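# Refit the band over the corner guard around the carton

## Task

Get the band wrapped around the carton again so that it runs over both the corner guard and the square. When you finish, the guard must be seated where it belongs and the carton must sit flat.

## Robot and tools

Robot: two arms, left_arm and right_arm, face each other across a table. left_arm's base is at (-0.029, +0.463, +0.129) m, on the +y side. right_arm's base is at (+0.190, -0.461, +0.061) m. Arm names do not match the left and right of the images. Scene frame: the origin is the table centre, the tabletop is at z = +0.020 m and +z is up. Each gripper's fingers point along its own +x axis and close along its y axis. end_effector_position is the midpoint between the fingers, 3-4 cm short of the tips. Only the last 1.5 cm of each finger's inner face is flat.

execute_actions(actions, cameras): actions is a list of actions, and each action takes 0.5 s. An action is a table of up to 15 rows, one per 1/30 s step. If there are fewer rows, the last row is repeated. Every row is a single list of 14 numbers in [-1, 1]: left_arm dx, dy, dz, rx, ry, rz, opening, then the same seven for right_arm. Both arms are always included. The six pose numbers are offsets, not poses. They are measured along the arm's Hand target axes, from the Hand target as it stood when that action began. Rows within one action do not add up, but consecutive actions do. Scale: 1.0 equals 0.6 m of travel or 180 degrees of turn. rx, ry, rz form one rotation vector. Opening is absolute: +1 is fully open (0.080 m) and -1 is closed; empty fingers touch near -0.78. Closing from fully open takes at least about 0.6 s. Six zeros re-request the current Hand target. The opening number is always a command, so repeat the present value to leave a gripper alone. Images come back for an empty list or when cameras asks for them.

move(target, speed, blend, opening_speed, grip_force, blocking, cameras): each gripper travels in a straight line toward its target. target is one 14-number row, laid out as above, or a list of up to 15 such rows. Every row is an offset from the same starting Hand targets, not from the previous row. speed is in m/s, 0.002 to 4.3, default 0.25; turning is capped at twice that number in rad/s. speed can be one value or one per target. blend, in metres, rounds the corners between listed targets; 0 stops at each one. opening_speed is the rate of change in opening units per second, at least 0.2. grip_force is the force per pad in N, 8 to 34, given once or once per arm; it stays set until changed. blocking=false returns early while the motion keeps going. A move lasts at most 10 s. Paths do not avoid obstacles or the other arm. Faster moves lag, stray and hit harder. The result adds a move: line. done means the arm is within 8 mm and 2 degrees of its target. The other endings are off_target, moving, held, fault and blocked (stopped far from its target by something in the way; that arm then eases off). limits=paced means the commanded pose was clipped; limits=held means steps were withheld.

wait(seconds 0-10) lets the scene run on the last commands. stop() brakes a running move. zoom_image(camera, region=[x0,y0,x1,y1]) enlarges part of a camera's most recent image, up to 504x504 px. read_manual only returns licence text. finished_scene(scene = this scene's number) ends the scene for good; call it only when the band, guard and carton are settled and will stay that way untouched.

Cameras: cam_head_left and cam_head_right (fixed, on one bar) and cam_left_wrist and cam_right_wrist, all 896x504. Calibration matrices are supplied, but they are approximate.

Reading results: end_effector_position (m), end_effector_quat_wxyz and velocities are in the scene frame and can be off by a few cm. Hand target is the last commanded pose after clipping, and the next offsets start from it. Grippers often come to rest short of the Hand target. To close the gap, send the next command, or send the remaining distance as an offset. Check position and tilt after each move. grip_measured uses the opening scale and can read about 2 mm off. To hold a part, command roughly 0.08 below the reading at first contact. Joint velocities may say within noise. Joint torques include the arm's own weight. External joint torques estimate outside load; a push toward larger joint values lowers the number. Wrist depth gives a 7x7 grid per wrist camera in mm, with rows split by /; - means no value. Motor temperatures appear once they change; MOTOR HOT appears from 50 °C, and at 95 °C the arm is held by the controller.

Controller: each step, orientation commands are clipped to within 32 degrees of the measured orientation. Small moves can fail or go sideways. Moving near an arm's own base can flip its shoulder, so route around the base.

Avoid: objects leaving the table; drops; releasing a part that is still moving; slams or hard pushes; any contact between the two arms, including one gripper closing on the other's fingers; strain on a camera cable; and driving far beyond a contact. Contact torque at a joint's load limit stops that arm for 10 s. Load limits in N m: waist 17.8, shoulder 22, elbow 22, wrist pitch 5.8, wrist yaw 5.78, wrist roll 5.42. A held object's weight counts toward them. Sending a very distant target in one step can trigger OVER-SPEED. Loose objects may get small random nudges.

Each tool is called after ">>>" as name(argument=value, ...) on one line, values as JSON.

## Session

>>> execute_actions(actions=[])

Scene clock: 0.00 s.
left_arm: end_effector_position=(-0.0840, +0.0523, +0.3871) grip_measured=+1.000 end_effector_quat_wxyz=(+0.724, -0.010, -0.082, -0.684) | right_arm: end_effector_position=(-0.0856, -0.1195, +0.2378) grip_measured=+1.000 end_effector_quat_wxyz=(+0.726, -0.086, +0.378, +0.568)
Joint positions: left_arm=[-0.223 1.455 0.643 0.952 -0.282 0.137 0.08] | right_arm=[0.882 1.793 1.433 -0.637 0.691 1.189 0.08]
Joint velocities: within noise
Joint torques (N m): no reading
External joint torques (N m): no reading
Motor temperatures (°C): left_arm=[27 25 27 30 28 29] | right_arm=[25 25 24 29 27 31]
Heat: left arm: hottest wrist pitch 30 °C (+0.0 °C/min); right arm: hottest wrist roll 31 °C (+0.0 °C/min).
Wrist depth (mm): cam_left_wrist=[1888 1823 1944 1823 1762 480 1762 / 1929 2049 456 1728 1875 1786 - / - - 513 346 300 1836 1902 / - 1902 1915 1944 1944 532 - / - - 577 271 297 553 1987 / - 84 332 325 281 89 72 / - 80 599 511 515 81 -] | cam_right_wrist=[- 531 234 228 258 310 304 / 2296 495 239 266 308 311 287 / 2121 449 390 321 320 293 270 / 1882 406 361 328 299 274 254 / 1750 81 328 308 284 85 240 / - 70 311 286 265 80 - / - 71 294 270 252 82 -]
Hand target: left_arm -0.0840, +0.0526, +0.3905; +0.724, -0.014, -0.085, -0.684 | right_arm -0.0857, -0.1193, +0.2390; +0.726, -0.084, +0.378, +0.568
Tool commands: left_gripper/opening=+1.0 right_gripper/opening=+1.0

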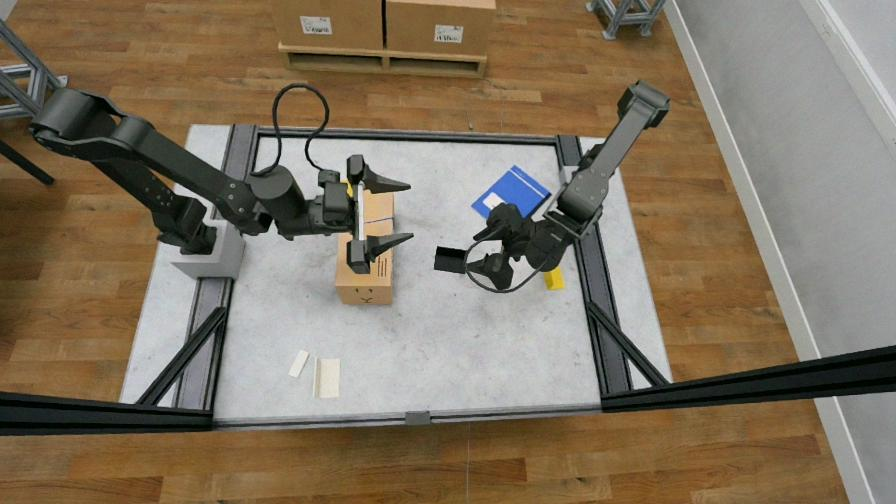

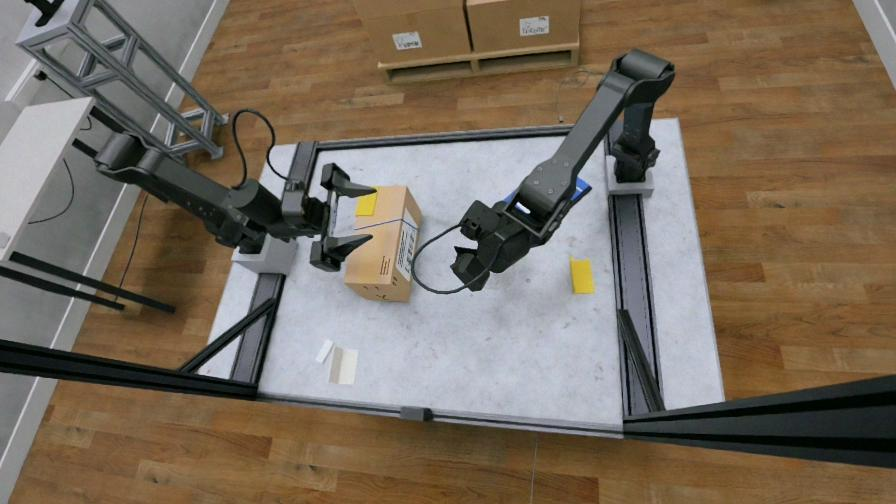

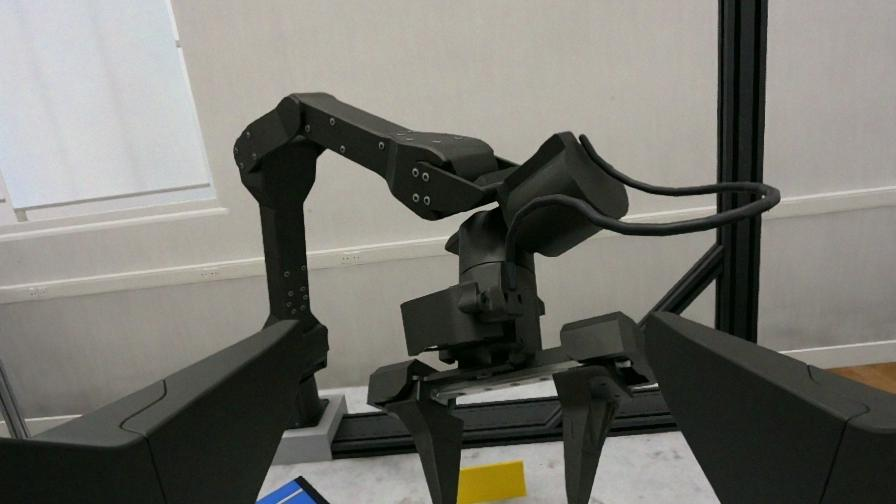

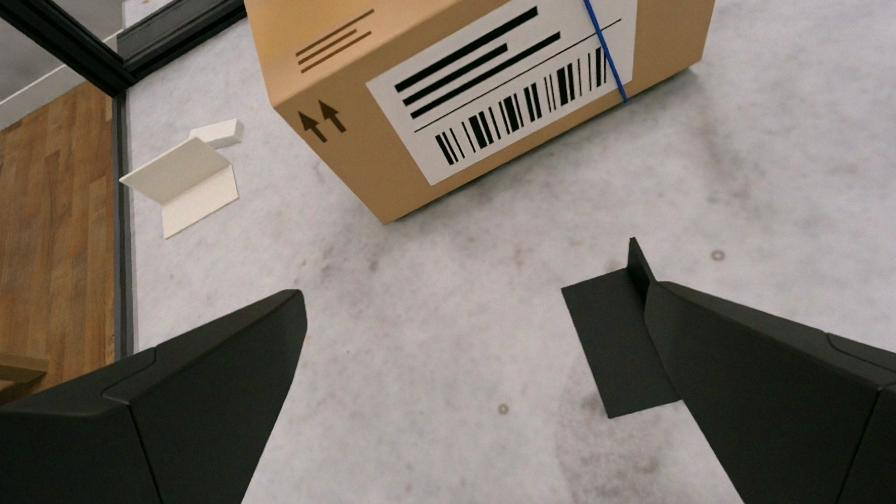

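>>> zoom_image(camera="cam_head_left", region=[270, 140, 470, 420])

>>> zoom_image(camera="cam_head_right", region=[280, 140, 480, 400])

>>> zoom_image(camera="cam_right_wrist", region=[0, 0, 504, 300])

>>> zoom_image(camera="cam_right_wrist", region=[392, 0, 896, 450])

Scaled by 1.800 from the camera's 896x504 image, which has a finer 1280x720 frame.

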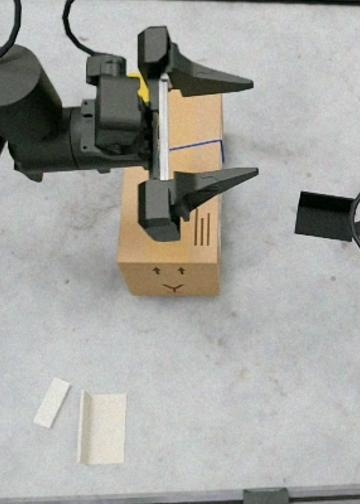

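Scaled by 1.938 from the camera's 896x504 image, which has a finer 1280x720 frame.

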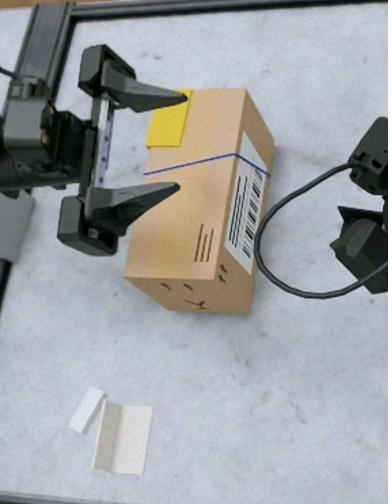

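Scaled by 1.000.

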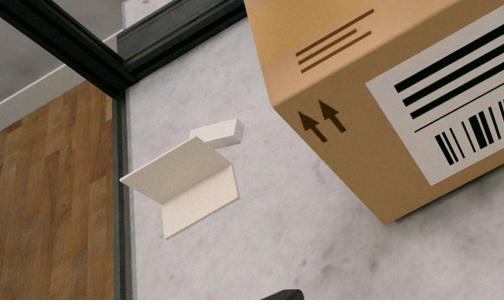

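Scaled by 1.000.

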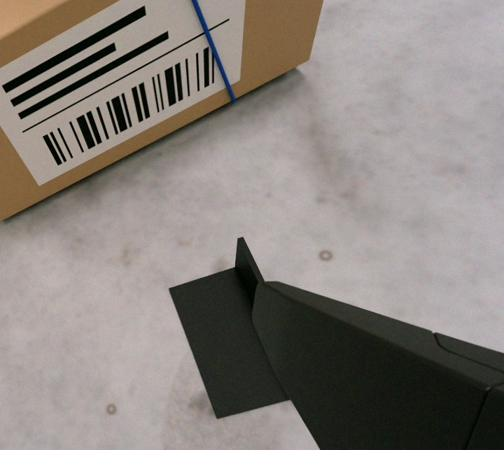

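>>> move(target=[-0.258, 0.080, 0.165, 0, 0.333, 0, 1, -0.262, -0.291, 0.149, 0, 0, 0, 1], speed=0.3, cameras=["all"])

Scene clock: 3.53 s.
left_arm: end_effector_position=(-0.0541, +0.2235, +0.4676) grip_measured=+1.000 end_effector_quat_wxyz=(+0.668, +0.335, +0.288, -0.599) | right_arm: end_effector_position=(+0.0981, -0.2488, +0.3452) grip_measured=+1.000 end_effector_quat_wxyz=(+0.727, -0.090, +0.378, +0.567)
Joint positions: left_arm=[-0.269 1.193 1.659 -1.424 -0.284 -0.213 0.08] | right_arm=[0.79 0.997 1.215 -1.163 0.638 1.093 0.08]
Joint torques (N m): left_arm=[0.2 -2.75 5.53 1.04 -0.1 -0.2] | right_arm=[-0.4 -1.4 5.68 1.06 0.27 -0.2]
External joint torques (N m): left_arm=[0.2 -0.46 0.51 -0.15 0.06 -0.2] | right_arm=[-0.38 0.33 -0.15 -0.06 -0.07 -0.19]
Heat: left arm: hottest wrist pitch 31 °C (+0.0 °C/min); right arm: hottest wrist roll 31 °C (+0.0 °C/min).
Wrist depth (mm): cam_left_wrist=[1798 1716 701 622 599 577 1437 / 1705 648 619 597 571 554 1384 / 1642 606 585 571 550 528 521 / 1537 586 414 396 390 510 1253 / 1477 559 511 388 449 489 487 / - 84 511 501 492 89 72 / - 80 491 484 467 81 -] | cam_right_wrist=[- 745 418 585 522 1455 1360 / 799 439 402 522 485 446 1317 / 2317 415 464 492 445 409 1148 / 2085 565 505 463 419 385 355 / 1925 81 461 426 402 85 334 / - 70 436 403 363 80 - / - 71 414 377 343 - -]
Hand target: left_arm -0.0542, +0.2221, +0.4706; +0.670, +0.329, +0.288, -0.600 | right_arm +0.0992, -0.2490, +0.3493; +0.726, -0.084, +0.378, +0.568
Off the commanded pose: left_arm 0.003 m, 1 deg | right_arm 0.004 m, 1 deg.
move: done
camera_calibration:
cam_left_wrist: T_world_to_cam=[[-0.992568, -0.0415147, -0.114389, 0.0173376], [-0.006764, 0.957376, -0.288764, -0.0502226], [0.121501, -0.285844, -0.950542, 0.600824], [0, 0, 0, 1]] pos_world=[-0.056132, 0.220544, 0.558589]
cam_right_wrist: T_world_to_cam=[[0.87164, -0.379227, -0.310533, -0.0665358], [-0.482423, -0.775793, -0.40671, 0.0193275], [-0.0866733, 0.504313, -0.85916, 0.506035], [0, 0, 0, 1]] pos_world=[0.111179, -0.265438, 0.421964]

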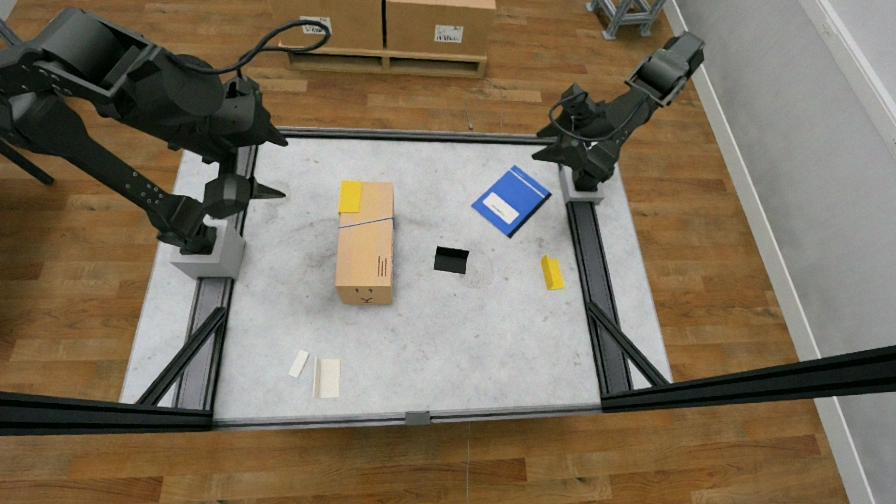

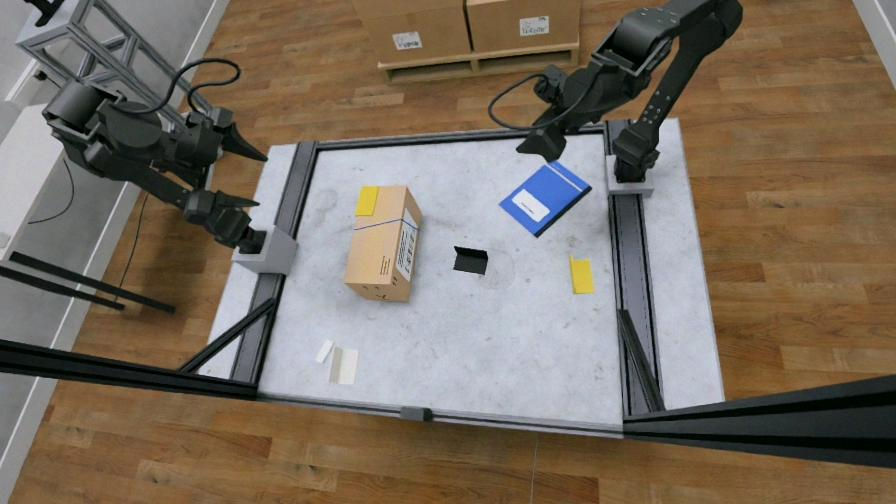

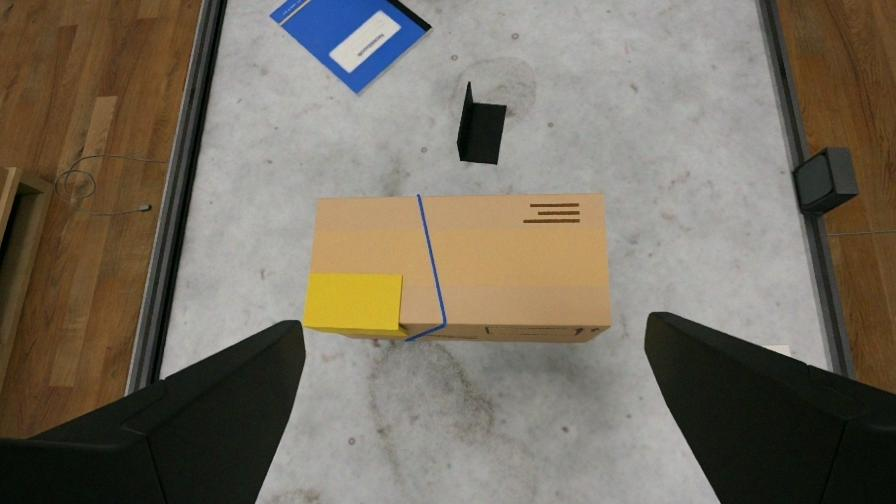

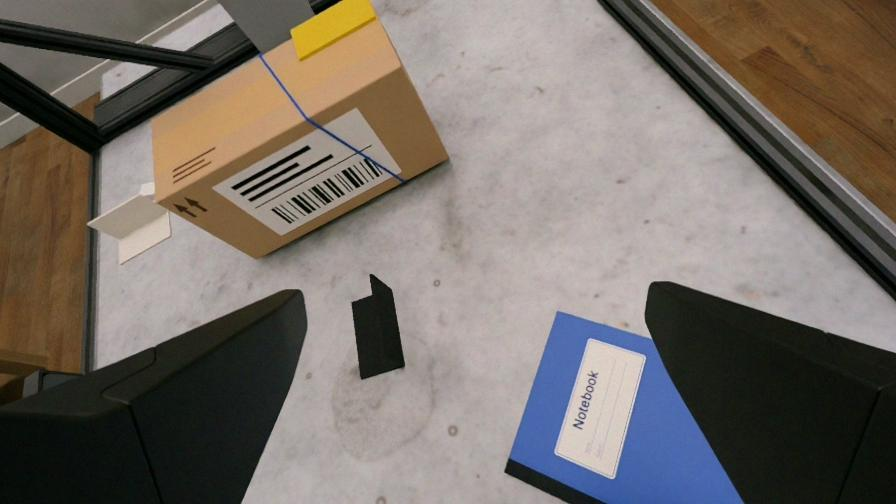

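>>> zoom_image(camera="cam_left_wrist", region=[270, 160, 650, 370])

>>> zoom_image(camera="cam_right_wrist", region=[130, 0, 470, 270])

>>> zoom_image(camera="cam_head_left", region=[310, 165, 420, 315])

>>> zoom_image(camera="cam_head_right", region=[325, 170, 445, 315])

Scaled by 1.326 from the camera's 896x504 image, which has a finer 1280x720 frame.

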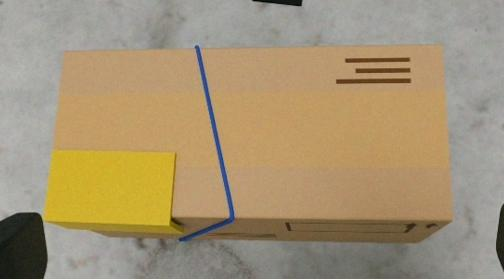

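Scaled by 1.482 from the camera's 896x504 image, which has a finer 1280x720 frame.

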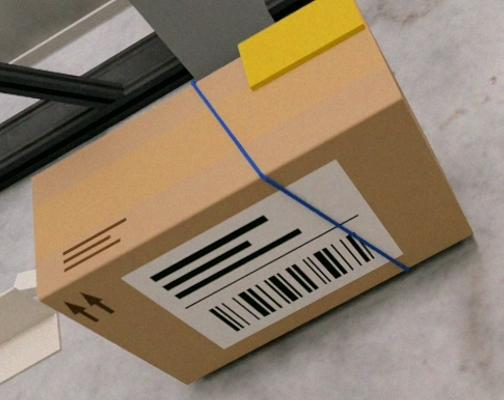

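Scaled by 3.360 from the camera's 896x504 image, which has a finer 1280x720 frame.

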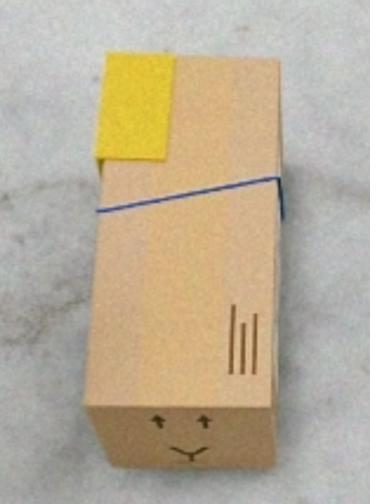

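Scaled by 3.476 from the camera's 896x504 image, which has a finer 1280x720 frame.

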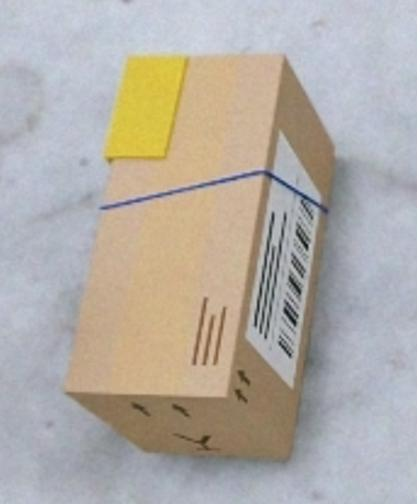

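>>> zoom_image(camera="cam_left_wrist", region=[290, 260, 470, 360])

>>> zoom_image(camera="cam_right_wrist", region=[230, 0, 410, 100])

>>> zoom_image(camera="cam_right_wrist", region=[280, 90, 460, 190])

Scaled by 2.800 from the camera's 896x504 image, which has a finer 1280x720 frame.

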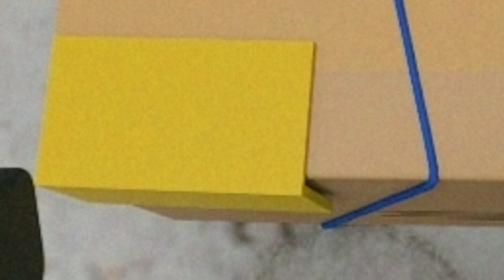

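Scaled by 2.800 from the camera's 896x504 image, which has a finer 1280x720 frame.

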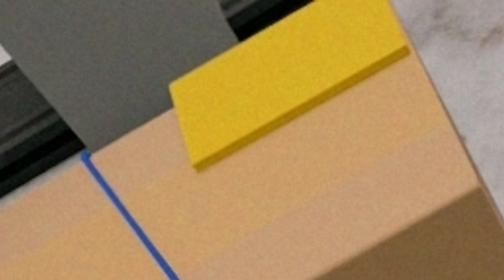

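Scaled by 2.800 from the camera's 896x504 image, which has a finer 1280x720 frame.

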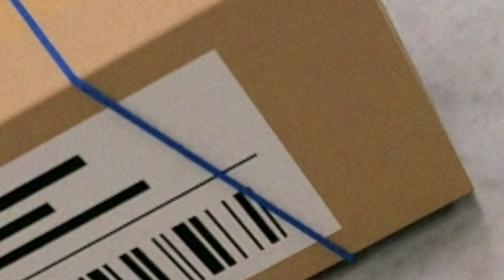

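>>> move(target=[0.3992, 0.0472, -0.1383, -0.0660, 0.2150, -0.0097, -0.1, 0, 0, 0, 0, 0, 0, 1], speed=0.25, cameras=["all"])

Scene clock: 13.23 s.
left_arm: end_effector_position=(+0.0014, +0.1460, +0.2343) grip_measured=-0.097 end_effector_quat_wxyz=(+0.557, +0.436, +0.559, -0.432) | right_arm: end_effector_position=(+0.0981, -0.2488, +0.3452) grip_measured=+1.000 end_effector_quat_wxyz=(+0.727, -0.090, +0.378, +0.567)
Joint positions: left_arm=[0.106 1.762 1.368 -1.183 -0.002 -0.155 0.031] | right_arm=[0.79 0.997 1.215 -1.163 0.638 1.093 0.08]
Joint torques (N m): left_arm=[0.15 -7.02 5.69 0.27 0.08 0.18] | right_arm=[-0.45 -1.36 5.74 1.08 0.31 -0.2]
External joint torques (N m): left_arm=[0.15 -0.21 0.3 -0.05 0.09 0.18] | right_arm=[-0.46 0.42 -0.16 -0.08 -0.03 -0.19]
Heat: left arm: hottest wrist pitch 32 °C (+9.1 °C/min); right arm: hottest wrist roll 31 °C (+0.0 °C/min).
Wrist depth (mm): cam_left_wrist=[- 111 111 111 112 112 112 / 115 117 118 118 118 118 118 / - 121 122 124 125 125 125 / 130 130 127 132 132 132 133 / 305 306 305 139 138 142 141 / 327 322 - 328 87 147 150 / - - 78 353 81 - -] | cam_right_wrist=[582 662 425 593 524 1455 1367 / 745 434 404 521 482 441 1264 / 2296 418 456 485 447 408 1122 / 2103 564 502 460 420 385 356 / 1867 81 459 430 398 85 334 / - 70 431 403 369 80 - / - 71 409 376 342 - -]
Hand target: left_arm +0.0019, +0.1423, +0.2348; +0.557, +0.435, +0.558, -0.434 | right_arm +0.0992, -0.2490, +0.3493; +0.726, -0.084, +0.378, +0.568
Off the commanded pose: left_arm 0.004 m, 0 deg | right_arm 0.004 m, 1 deg.
move: done
camera_calibration:
cam_left_wrist: T_world_to_cam=[[-0.973828, -0.227268, -0.00297011, 0.043561], [-0.212917, 0.907607, 0.361823, -0.187867], [-0.0795349, 0.352985, -0.932242, 0.252908], [0, 0, 0, 1]] pos_world=[0.0225359, 0.0911367, 0.303875]
cam_right_wrist: T_world_to_cam=[[0.87164, -0.379227, -0.310533, -0.0665358], [-0.482423, -0.775793, -0.40671, 0.0193275], [-0.0866733, 0.504313, -0.85916, 0.506035], [0, 0, 0, 1]] pos_world=[0.111179, -0.265438, 0.421964]

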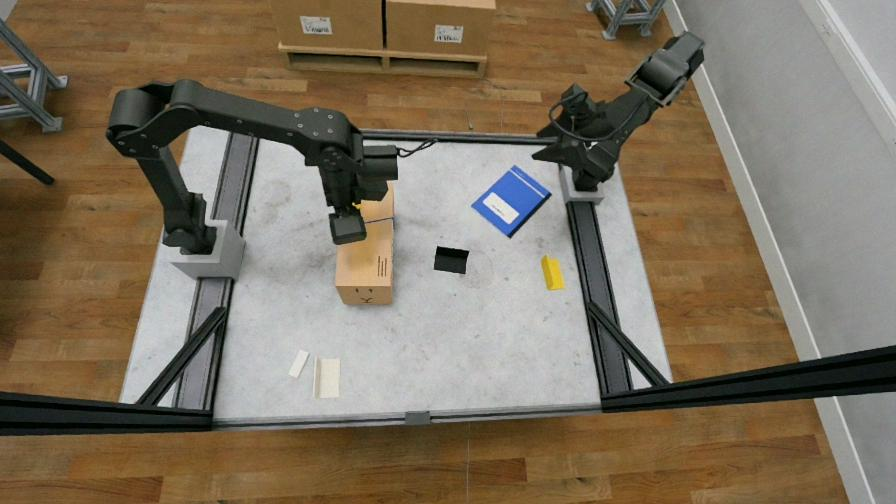

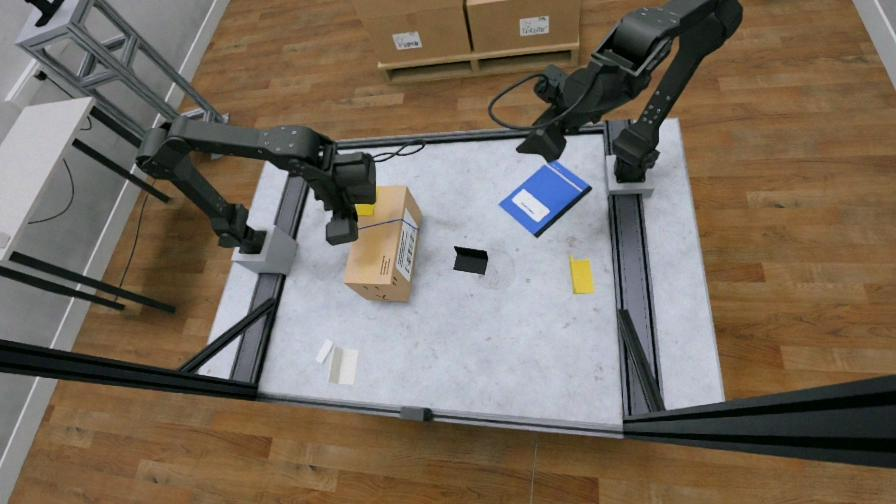

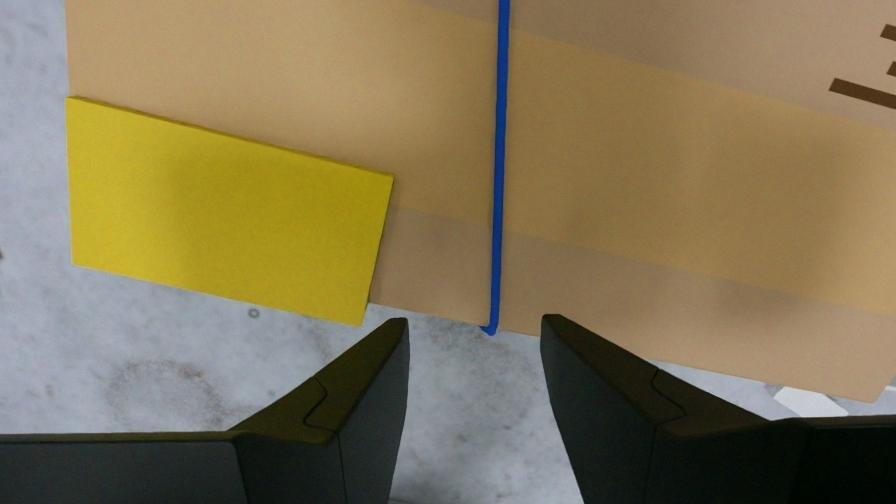

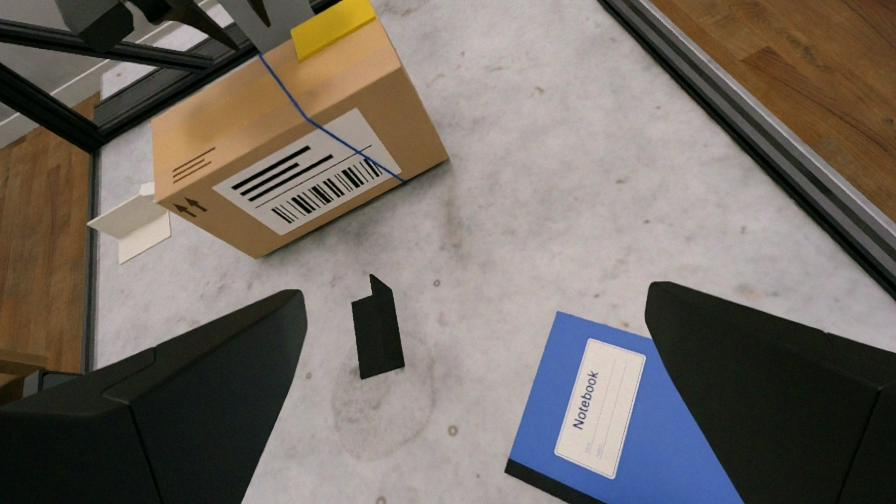

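>>> zoom_image(camera="cam_head_right", region=[310, 150, 450, 310])

>>> zoom_image(camera="cam_right_wrist", region=[100, 0, 420, 160])

Scaled by 3.150 from the camera's 896x504 image, which has a finer 1280x720 frame.

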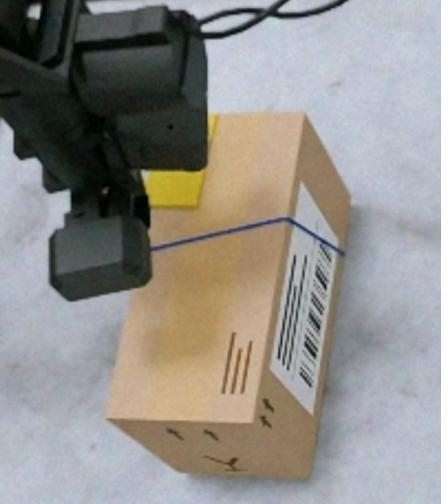

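Scaled by 1.575 from the camera's 896x504 image, which has a finer 1280x720 frame.

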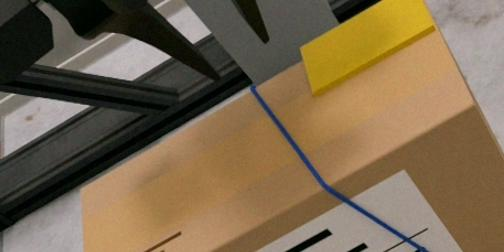

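>>> move(target=[0.0167, -0.0098, 0, 0, 0, 0, -0.1, 0, 0, 0, 0, 0, 0, 1], speed=0.1, cameras=["cam_left_wrist"])

Scene clock: 16.10 s.
left_arm: end_effector_position=(-0.0026, +0.1394, +0.2302) grip_measured=-0.097 end_effector_quat_wxyz=(+0.561, +0.432, +0.553, -0.439) | right_arm: end_effector_position=(+0.0981, -0.2488, +0.3452) grip_measured=+1.000 end_effector_quat_wxyz=(+0.727, -0.090, +0.378, +0.567)
Joint positions: left_arm=[0.092 1.77 1.361 -1.146 -0.002 -0.163 0.031] | right_arm=[0.79 0.997 1.215 -1.163 0.638 1.093 0.08]
Joint torques (N m): left_arm=[-0.18 -6.89 3.64 0.34 0.08 -0.21] | right_arm=[-0.38 -1.38 5.74 1.06 0.27 -0.2]
External joint torques (N m): left_arm=[-0.13 -0.08 -1.75 -0.01 0.08 -0.21] | right_arm=[-0.36 0.46 -0.22 -0.1 -0.07 -0.18]
Heat: left arm: hottest wrist pitch 32 °C (+7.5 °C/min); right arm: hottest wrist pitch 31 °C (+7.5 °C/min).
Wrist depth (mm): cam_left_wrist=[108 108 108 109 109 109 109 / 112 114 114 114 114 115 115 / - 117 119 120 121 121 121 / 123 123 125 128 128 128 128 / 300 302 132 134 134 136 136 / 315 313 - 318 87 141 144 / - - 78 342 81 - -] | cam_right_wrist=[330 382 425 589 520 1463 1331 / 780 448 390 526 481 445 1290 / 2296 419 452 488 448 411 1169 / 2103 564 504 463 417 384 356 / 1896 81 456 428 399 85 334 / - 70 432 400 370 80 - / - 71 414 378 346 - -]
Hand target: left_arm -0.0037, +0.1409, +0.2249; +0.558, +0.435, +0.558, -0.434 | right_arm +0.0992, -0.2490, +0.3493; +0.726, -0.084, +0.378, +0.568
Off the commanded pose: left_arm 0.006 m, 1 deg | right_arm 0.004 m, 1 deg.
move: done
camera_calibration:
cam_left_wrist: T_world_to_cam=[[-0.9752, -0.221324, 0.000025194, 0.0366041], [-0.208001, 0.916536, 0.341609, -0.177881], [-0.0756292, 0.333132, -0.939842, 0.255509], [0, 0, 0, 1]] pos_world=[0.0180207, 0.086018, 0.300903]
Images, in order (width x height): cam_left_wrist 896x504.

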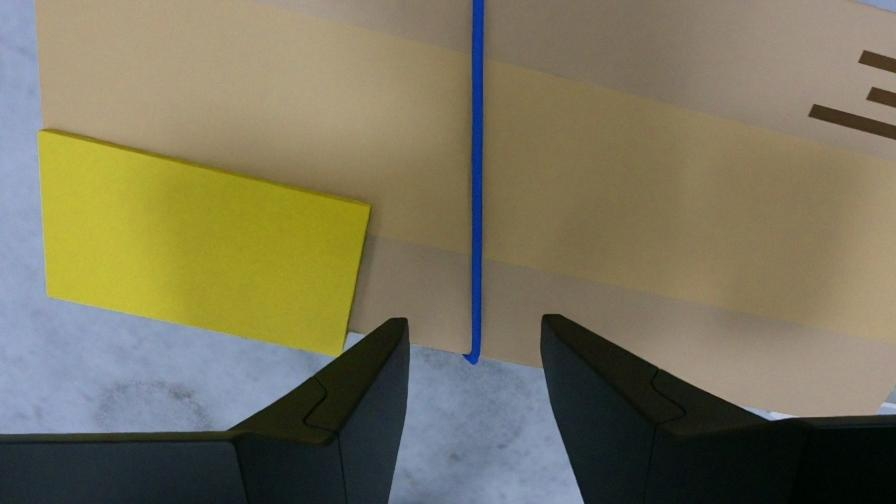

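>>> move(target=[0.0167, 0, -0.0083, 0, 0, 0, -0.1, 0, 0, 0, 0, 0, 0, 1], speed=0.05, cameras=["cam_left_wrist", "cam_right_wrist"])

Scene clock: 17.30 s.
left_arm: end_effector_position=(-0.0038, +0.1442, +0.2170) grip_measured=-0.097 end_effector_quat_wxyz=(+0.559, +0.435, +0.555, -0.436) | right_arm: end_effector_position=(+0.0981, -0.2488, +0.3452) grip_measured=+1.000 end_effector_quat_wxyz=(+0.727, -0.090, +0.378, +0.567)
Joint positions: left_arm=[0.089 1.77 1.308 -1.103 -0.002 -0.166 0.031] | right_arm=[0.79 0.997 1.215 -1.163 0.638 1.093 0.08]
Joint torques (N m): left_arm=[-0.24 -8.05 3.55 0.34 0.08 -0.2] | right_arm=[-0.35 -1.4 5.7 1.06 0.28 -0.2]
External joint torques (N m): left_arm=[-0.25 -1.16 -1.89 -0.02 0.09 -0.2] | right_arm=[-0.34 0.46 -0.23 -0.08 -0.06 -0.19]
Heat: left arm: hottest wrist pitch 32 °C (+6.9 °C/min); right arm: hottest wrist pitch 31 °C (+6.9 °C/min).
Wrist depth (mm): cam_left_wrist=[- 96 95 95 95 96 98 / - 100 101 101 - 102 102 / - 105 106 107 107 108 108 / 111 110 111 114 114 114 114 / 287 117 117 119 120 121 122 / 301 300 - 305 87 128 130 / - - 78 328 81 - -] | cam_right_wrist=[341 402 413 581 520 1446 1375 / 802 436 402 527 480 441 1277 / 2275 418 453 491 449 408 1159 / 2139 566 509 456 420 383 356 / 1867 81 459 430 397 85 333 / - 70 434 398 370 80 - / - 71 414 376 337 - -]
Hand target: left_arm -0.0050, +0.1458, +0.2148; +0.557, +0.435, +0.558, -0.434 | right_arm +0.0992, -0.2490, +0.3493; +0.726, -0.084, +0.378, +0.568
Off the commanded pose: left_arm 0.003 m, 0 deg | right_arm 0.004 m, 1 deg.
move: done
camera_calibration:
cam_left_wrist: T_world_to_cam=[[-0.975204, -0.221304, -0.00141654, 0.0367256], [-0.207693, 0.912976, 0.351196, -0.17951], [-0.0764277, 0.342782, -0.936301, 0.239341], [0, 0, 0, 1]] pos_world=[0.0168244, 0.0899738, 0.28719]
cam_right_wrist: T_world_to_cam=[[0.87164, -0.379227, -0.310533, -0.0665358], [-0.482423, -0.775793, -0.40671, 0.0193275], [-0.0866733, 0.504313, -0.85916, 0.506035], [0, 0, 0, 1]] pos_world=[0.111179, -0.265438, 0.421964]
Images, in order (width x height): cam_left_wrist 896x504, cam_right_wrist 896x504.

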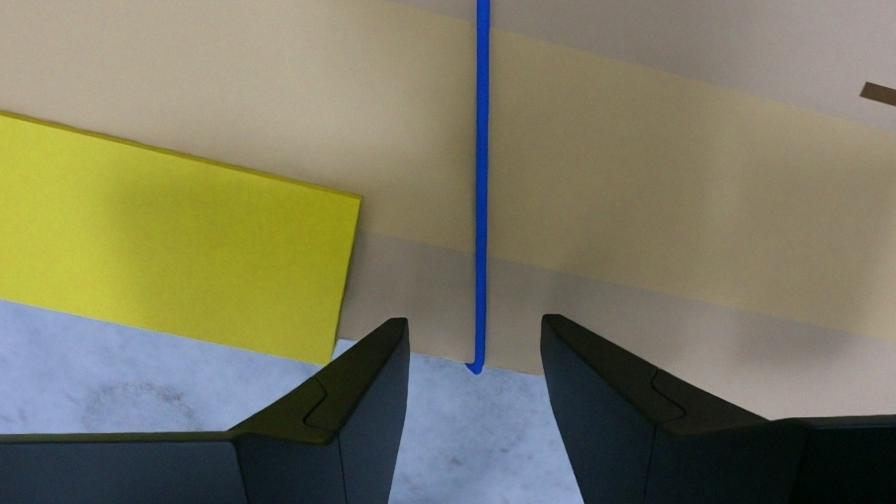

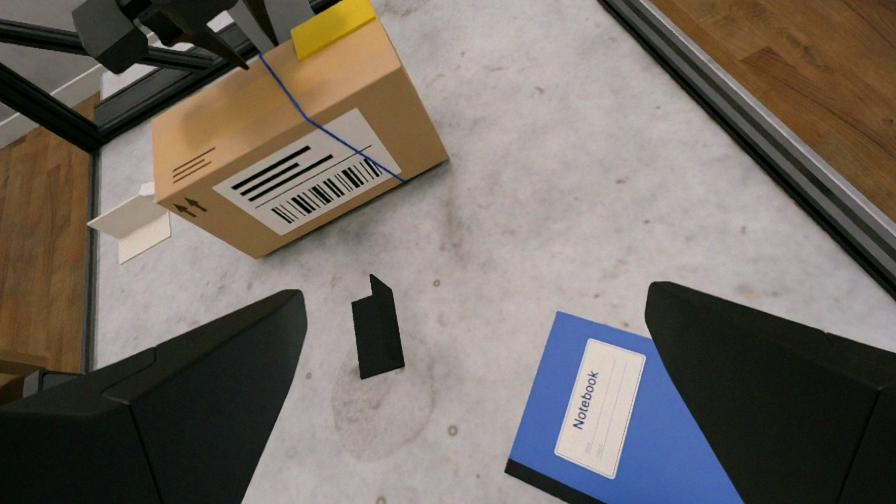

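>>> zoom_image(camera="cam_right_wrist", region=[170, 0, 330, 110])

>>> zoom_image(camera="cam_left_wrist", region=[380, 240, 580, 400])

Scaled by 3.150 from the camera's 896x504 image, which has a finer 1280x720 frame.

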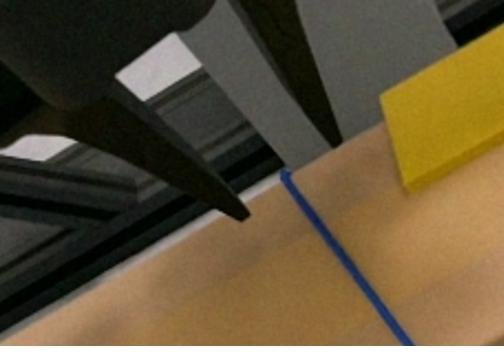

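Scaled by 2.520 from the camera's 896x504 image, which has a finer 1280x720 frame.

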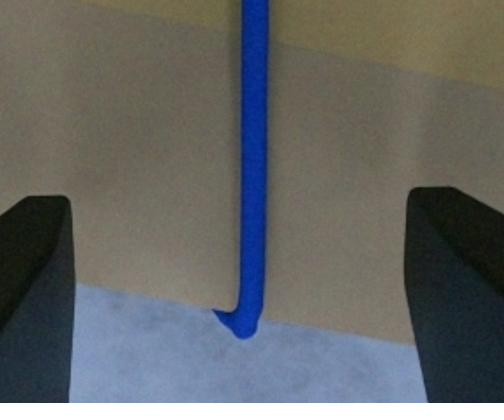

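>>> move(target=[0.0075, 0, 0, 0, 0, 0, -0.3, 0, 0, 0, 0, 0, 0, 1], speed=0.03, cameras=["cam_left_wrist", "cam_right_wrist"])

>>> zoom_image(camera="cam_right_wrist", region=[170, 0, 330, 110])

>>> zoom_image(camera="cam_left_wrist", region=[380, 240, 580, 400])

Scene clock: 18.93 s.
left_arm: end_effector_position=(-0.0038, +0.1441, +0.2137) grip_measured=-0.297 end_effector_quat_wxyz=(+0.560, +0.434, +0.554, -0.437) | right_arm: end_effector_position=(+0.0981, -0.2488, +0.3452) grip_measured=+1.000 end_effector_quat_wxyz=(+0.727, -0.090, +0.378, +0.567)
Joint positions: left_arm=[0.089 1.77 1.294 -1.086 -0.002 -0.166 0.022] | right_arm=[0.79 0.997 1.215 -1.163 0.638 1.093 0.08]
Joint torques (N m): left_arm=[-0.24 -7.55 3.56 0.33 0.07 -0.2] | right_arm=[-0.43 -1.34 5.74 1.07 0.28 -0.2]
External joint torques (N m): left_arm=[-0.24 -0.74 -1.8 -0.01 0.08 -0.2] | right_arm=[-0.43 0.44 -0.13 -0.06 -0.05 -0.18]
Heat: left arm: hottest wrist pitch 31 °C (+3.2 °C/min); right arm: hottest wrist pitch 31 °C (+6.3 °C/min).
Wrist depth (mm): cam_left_wrist=[93 93 92 93 94 94 94 / - 97 98 98 97 99 99 / 100 101 103 104 103 104 105 / 106 106 108 110 112 111 111 / 283 113 114 116 116 119 118 / 299 295 - 295 84 124 126 / - - - 321 78 - -] | cam_right_wrist=[352 360 412 585 518 1472 1331 / 815 444 404 518 482 444 1277 / 2383 419 444 486 450 408 1153 / 2139 577 505 462 415 384 355 / 1970 81 460 427 397 85 336 / - 70 431 400 369 80 - / - 71 414 377 347 - -]
Hand target: left_arm -0.0050, +0.1458, +0.2104; +0.557, +0.435, +0.558, -0.434 | right_arm +0.0992, -0.2490, +0.3493; +0.726, -0.084, +0.378, +0.568
Off the commanded pose: left_arm 0.004 m, 1 deg | right_arm 0.004 m, 1 deg.
move: done
camera_calibration:
cam_left_wrist: T_world_to_cam=[[-0.975184, -0.221394, -0.000819166, 0.0366063], [-0.207895, 0.914437, 0.347254, -0.177665], [-0.0761309, 0.338806, -0.937771, 0.237233], [0, 0, 0, 1]] pos_world=[0.016823, 0.0901921, 0.284195]
cam_right_wrist: T_world_to_cam=[[0.87164, -0.379227, -0.310533, -0.0665358], [-0.482423, -0.775793, -0.40671, 0.0193275], [-0.0866733, 0.504313, -0.85916, 0.506035], [0, 0, 0, 1]] pos_world=[0.111179, -0.265438, 0.421964]
Images, in order (width x height): cam_left_wrist 896x504, cam_right_wrist 896x504.

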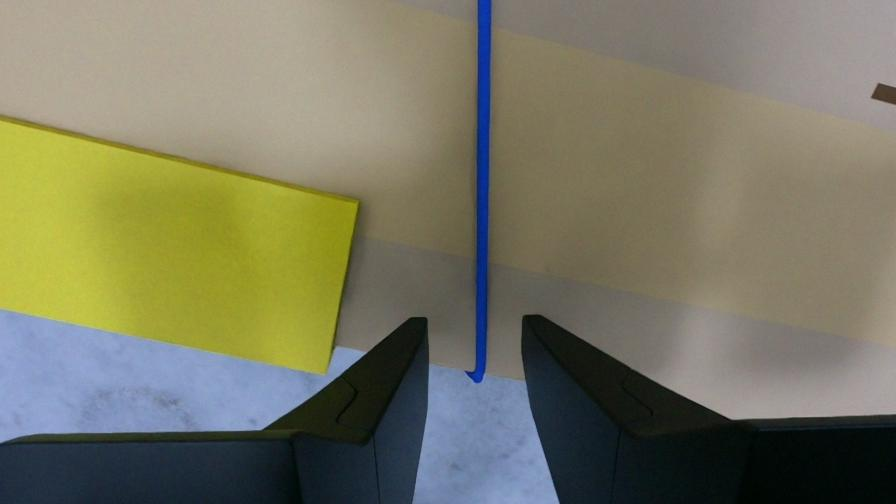

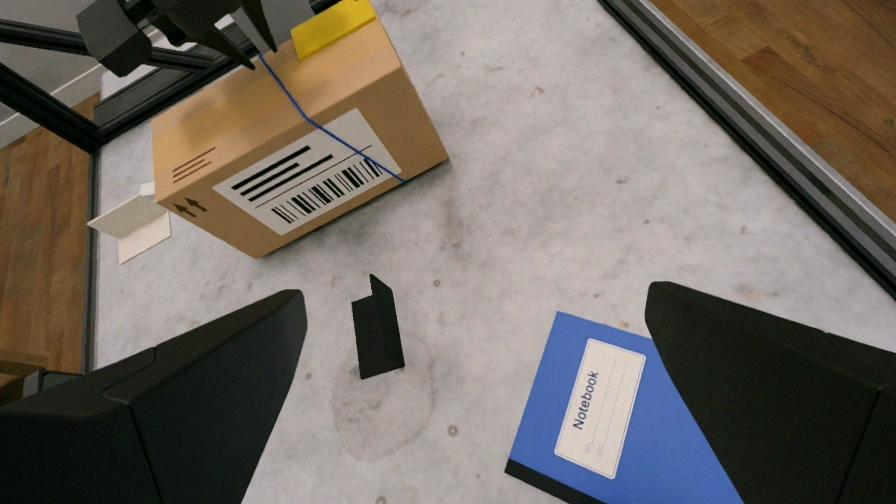

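Scaled by 3.150 from the camera's 896x504 image, which has a finer 1280x720 frame.

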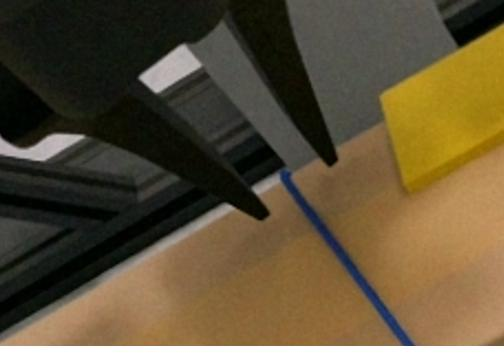

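Scaled by 2.520 from the camera's 896x504 image, which has a finer 1280x720 frame.

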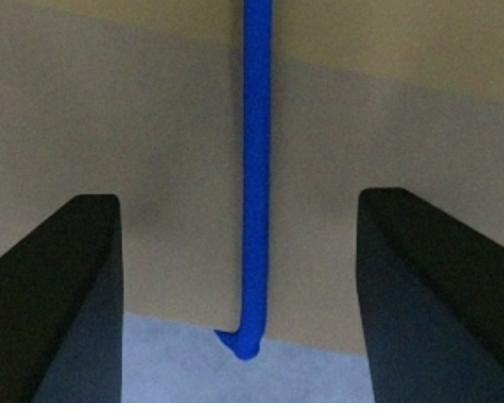

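>>> move(target=[0.005, -0.0016, 0, 0, 0, 0, -0.3, 0, 0, 0, 0, 0, 0, 1], speed=0.03, cameras=["cam_left_wrist", "cam_right_wrist"])

>>> zoom_image(camera="cam_right_wrist", region=[170, 0, 330, 110])

>>> zoom_image(camera="cam_left_wrist", region=[380, 240, 580, 400])

Scene clock: 19.90 s.
left_arm: end_effector_position=(-0.0047, +0.1438, +0.2117) grip_measured=-0.297 end_effector_quat_wxyz=(+0.561, +0.433, +0.554, -0.438) | right_arm: end_effector_position=(+0.0981, -0.2488, +0.3452) grip_measured=+1.000 end_effector_quat_wxyz=(+0.727, -0.090, +0.378, +0.567)
Joint positions: left_arm=[0.087 1.77 1.286 -1.074 -0.002 -0.168 0.022] | right_arm=[0.79 0.997 1.215 -1.163 0.638 1.093 0.08]
Joint torques (N m): left_arm=[-0.23 -7.13 3.56 0.33 0.07 -0.2] | right_arm=[-0.4 -1.35 5.7 1.06 0.29 -0.2]
External joint torques (N m): left_arm=[-0.21 -0.35 -1.76 -0.01 0.08 -0.2] | right_arm=[-0.41 0.42 -0.16 -0.08 -0.04 -0.18]
Heat: left arm: hottest wrist pitch 31 °C (+3.0 °C/min); right arm: hottest wrist pitch 31 °C (+6.0 °C/min).
Wrist depth (mm): cam_left_wrist=[91 91 91 91 92 92 92 / - 95 97 97 97 97 97 / - 99 101 101 101 102 103 / - 104 105 109 109 109 109 / - 110 112 113 114 117 116 / 297 292 - 119 85 122 123 / - - - 319 78 - -] | cam_right_wrist=[350 357 415 586 522 1446 1338 / 715 437 400 522 484 444 1251 / 2383 419 454 488 451 407 387 / 2068 575 502 462 419 384 359 / 1940 81 460 430 400 85 335 / - 70 434 402 367 80 - / - 71 410 379 340 - -]
Hand target: left_arm -0.0059, +0.1456, +0.2073; +0.557, +0.435, +0.558, -0.434 | right_arm +0.0992, -0.2490, +0.3493; +0.726, -0.084, +0.378, +0.568
Off the commanded pose: left_arm 0.005 m, 1 deg | right_arm 0.004 m, 1 deg.
move: done
camera_calibration:
cam_left_wrist: T_world_to_cam=[[-0.9752, -0.221327, -0.000345332, 0.0356649], [-0.207896, 0.915483, 0.344486, -0.176406], [-0.0759278, 0.336014, -0.938791, 0.23596], [0, 0, 0, 1]] pos_world=[0.0160221, 0.0901048, 0.282299]
cam_right_wrist: T_world_to_cam=[[0.87164, -0.379227, -0.310533, -0.0665358], [-0.482423, -0.775793, -0.40671, 0.0193275], [-0.0866733, 0.504313, -0.85916, 0.506035], [0, 0, 0, 1]] pos_world=[0.111179, -0.265438, 0.421964]
Images, in order (width x height): cam_left_wrist 896x504, cam_right_wrist 896x504.

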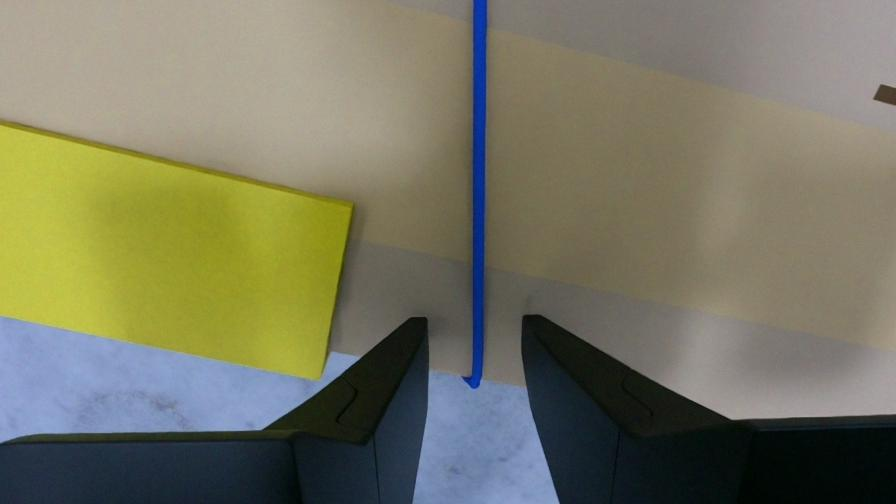

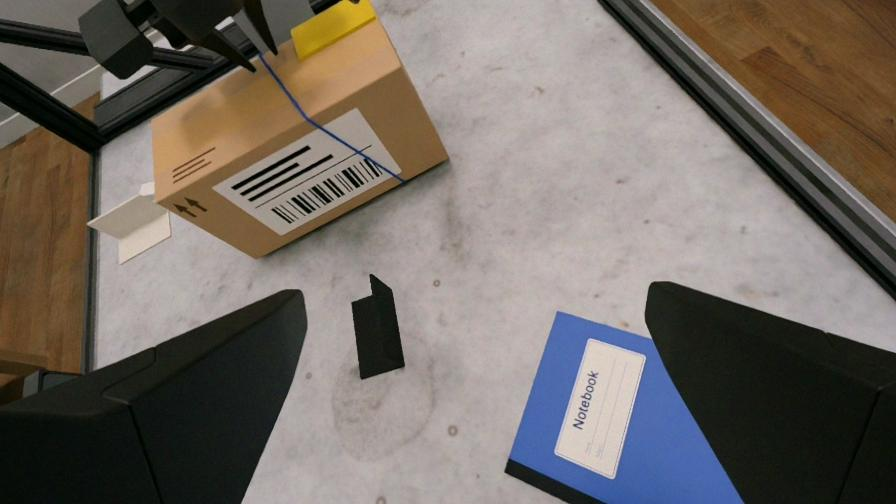

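Scaled by 3.150 from the camera's 896x504 image, which has a finer 1280x720 frame.

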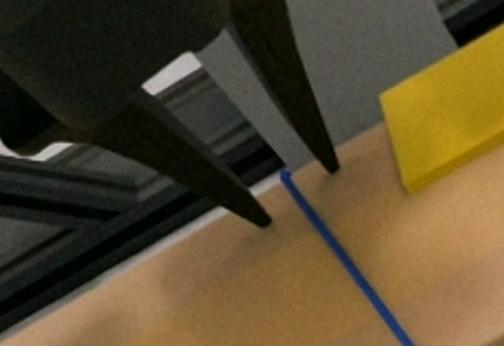

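Scaled by 2.520 from the camera's 896x504 image, which has a finer 1280x720 frame.

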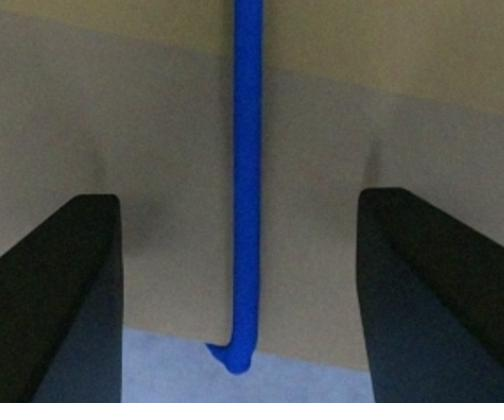

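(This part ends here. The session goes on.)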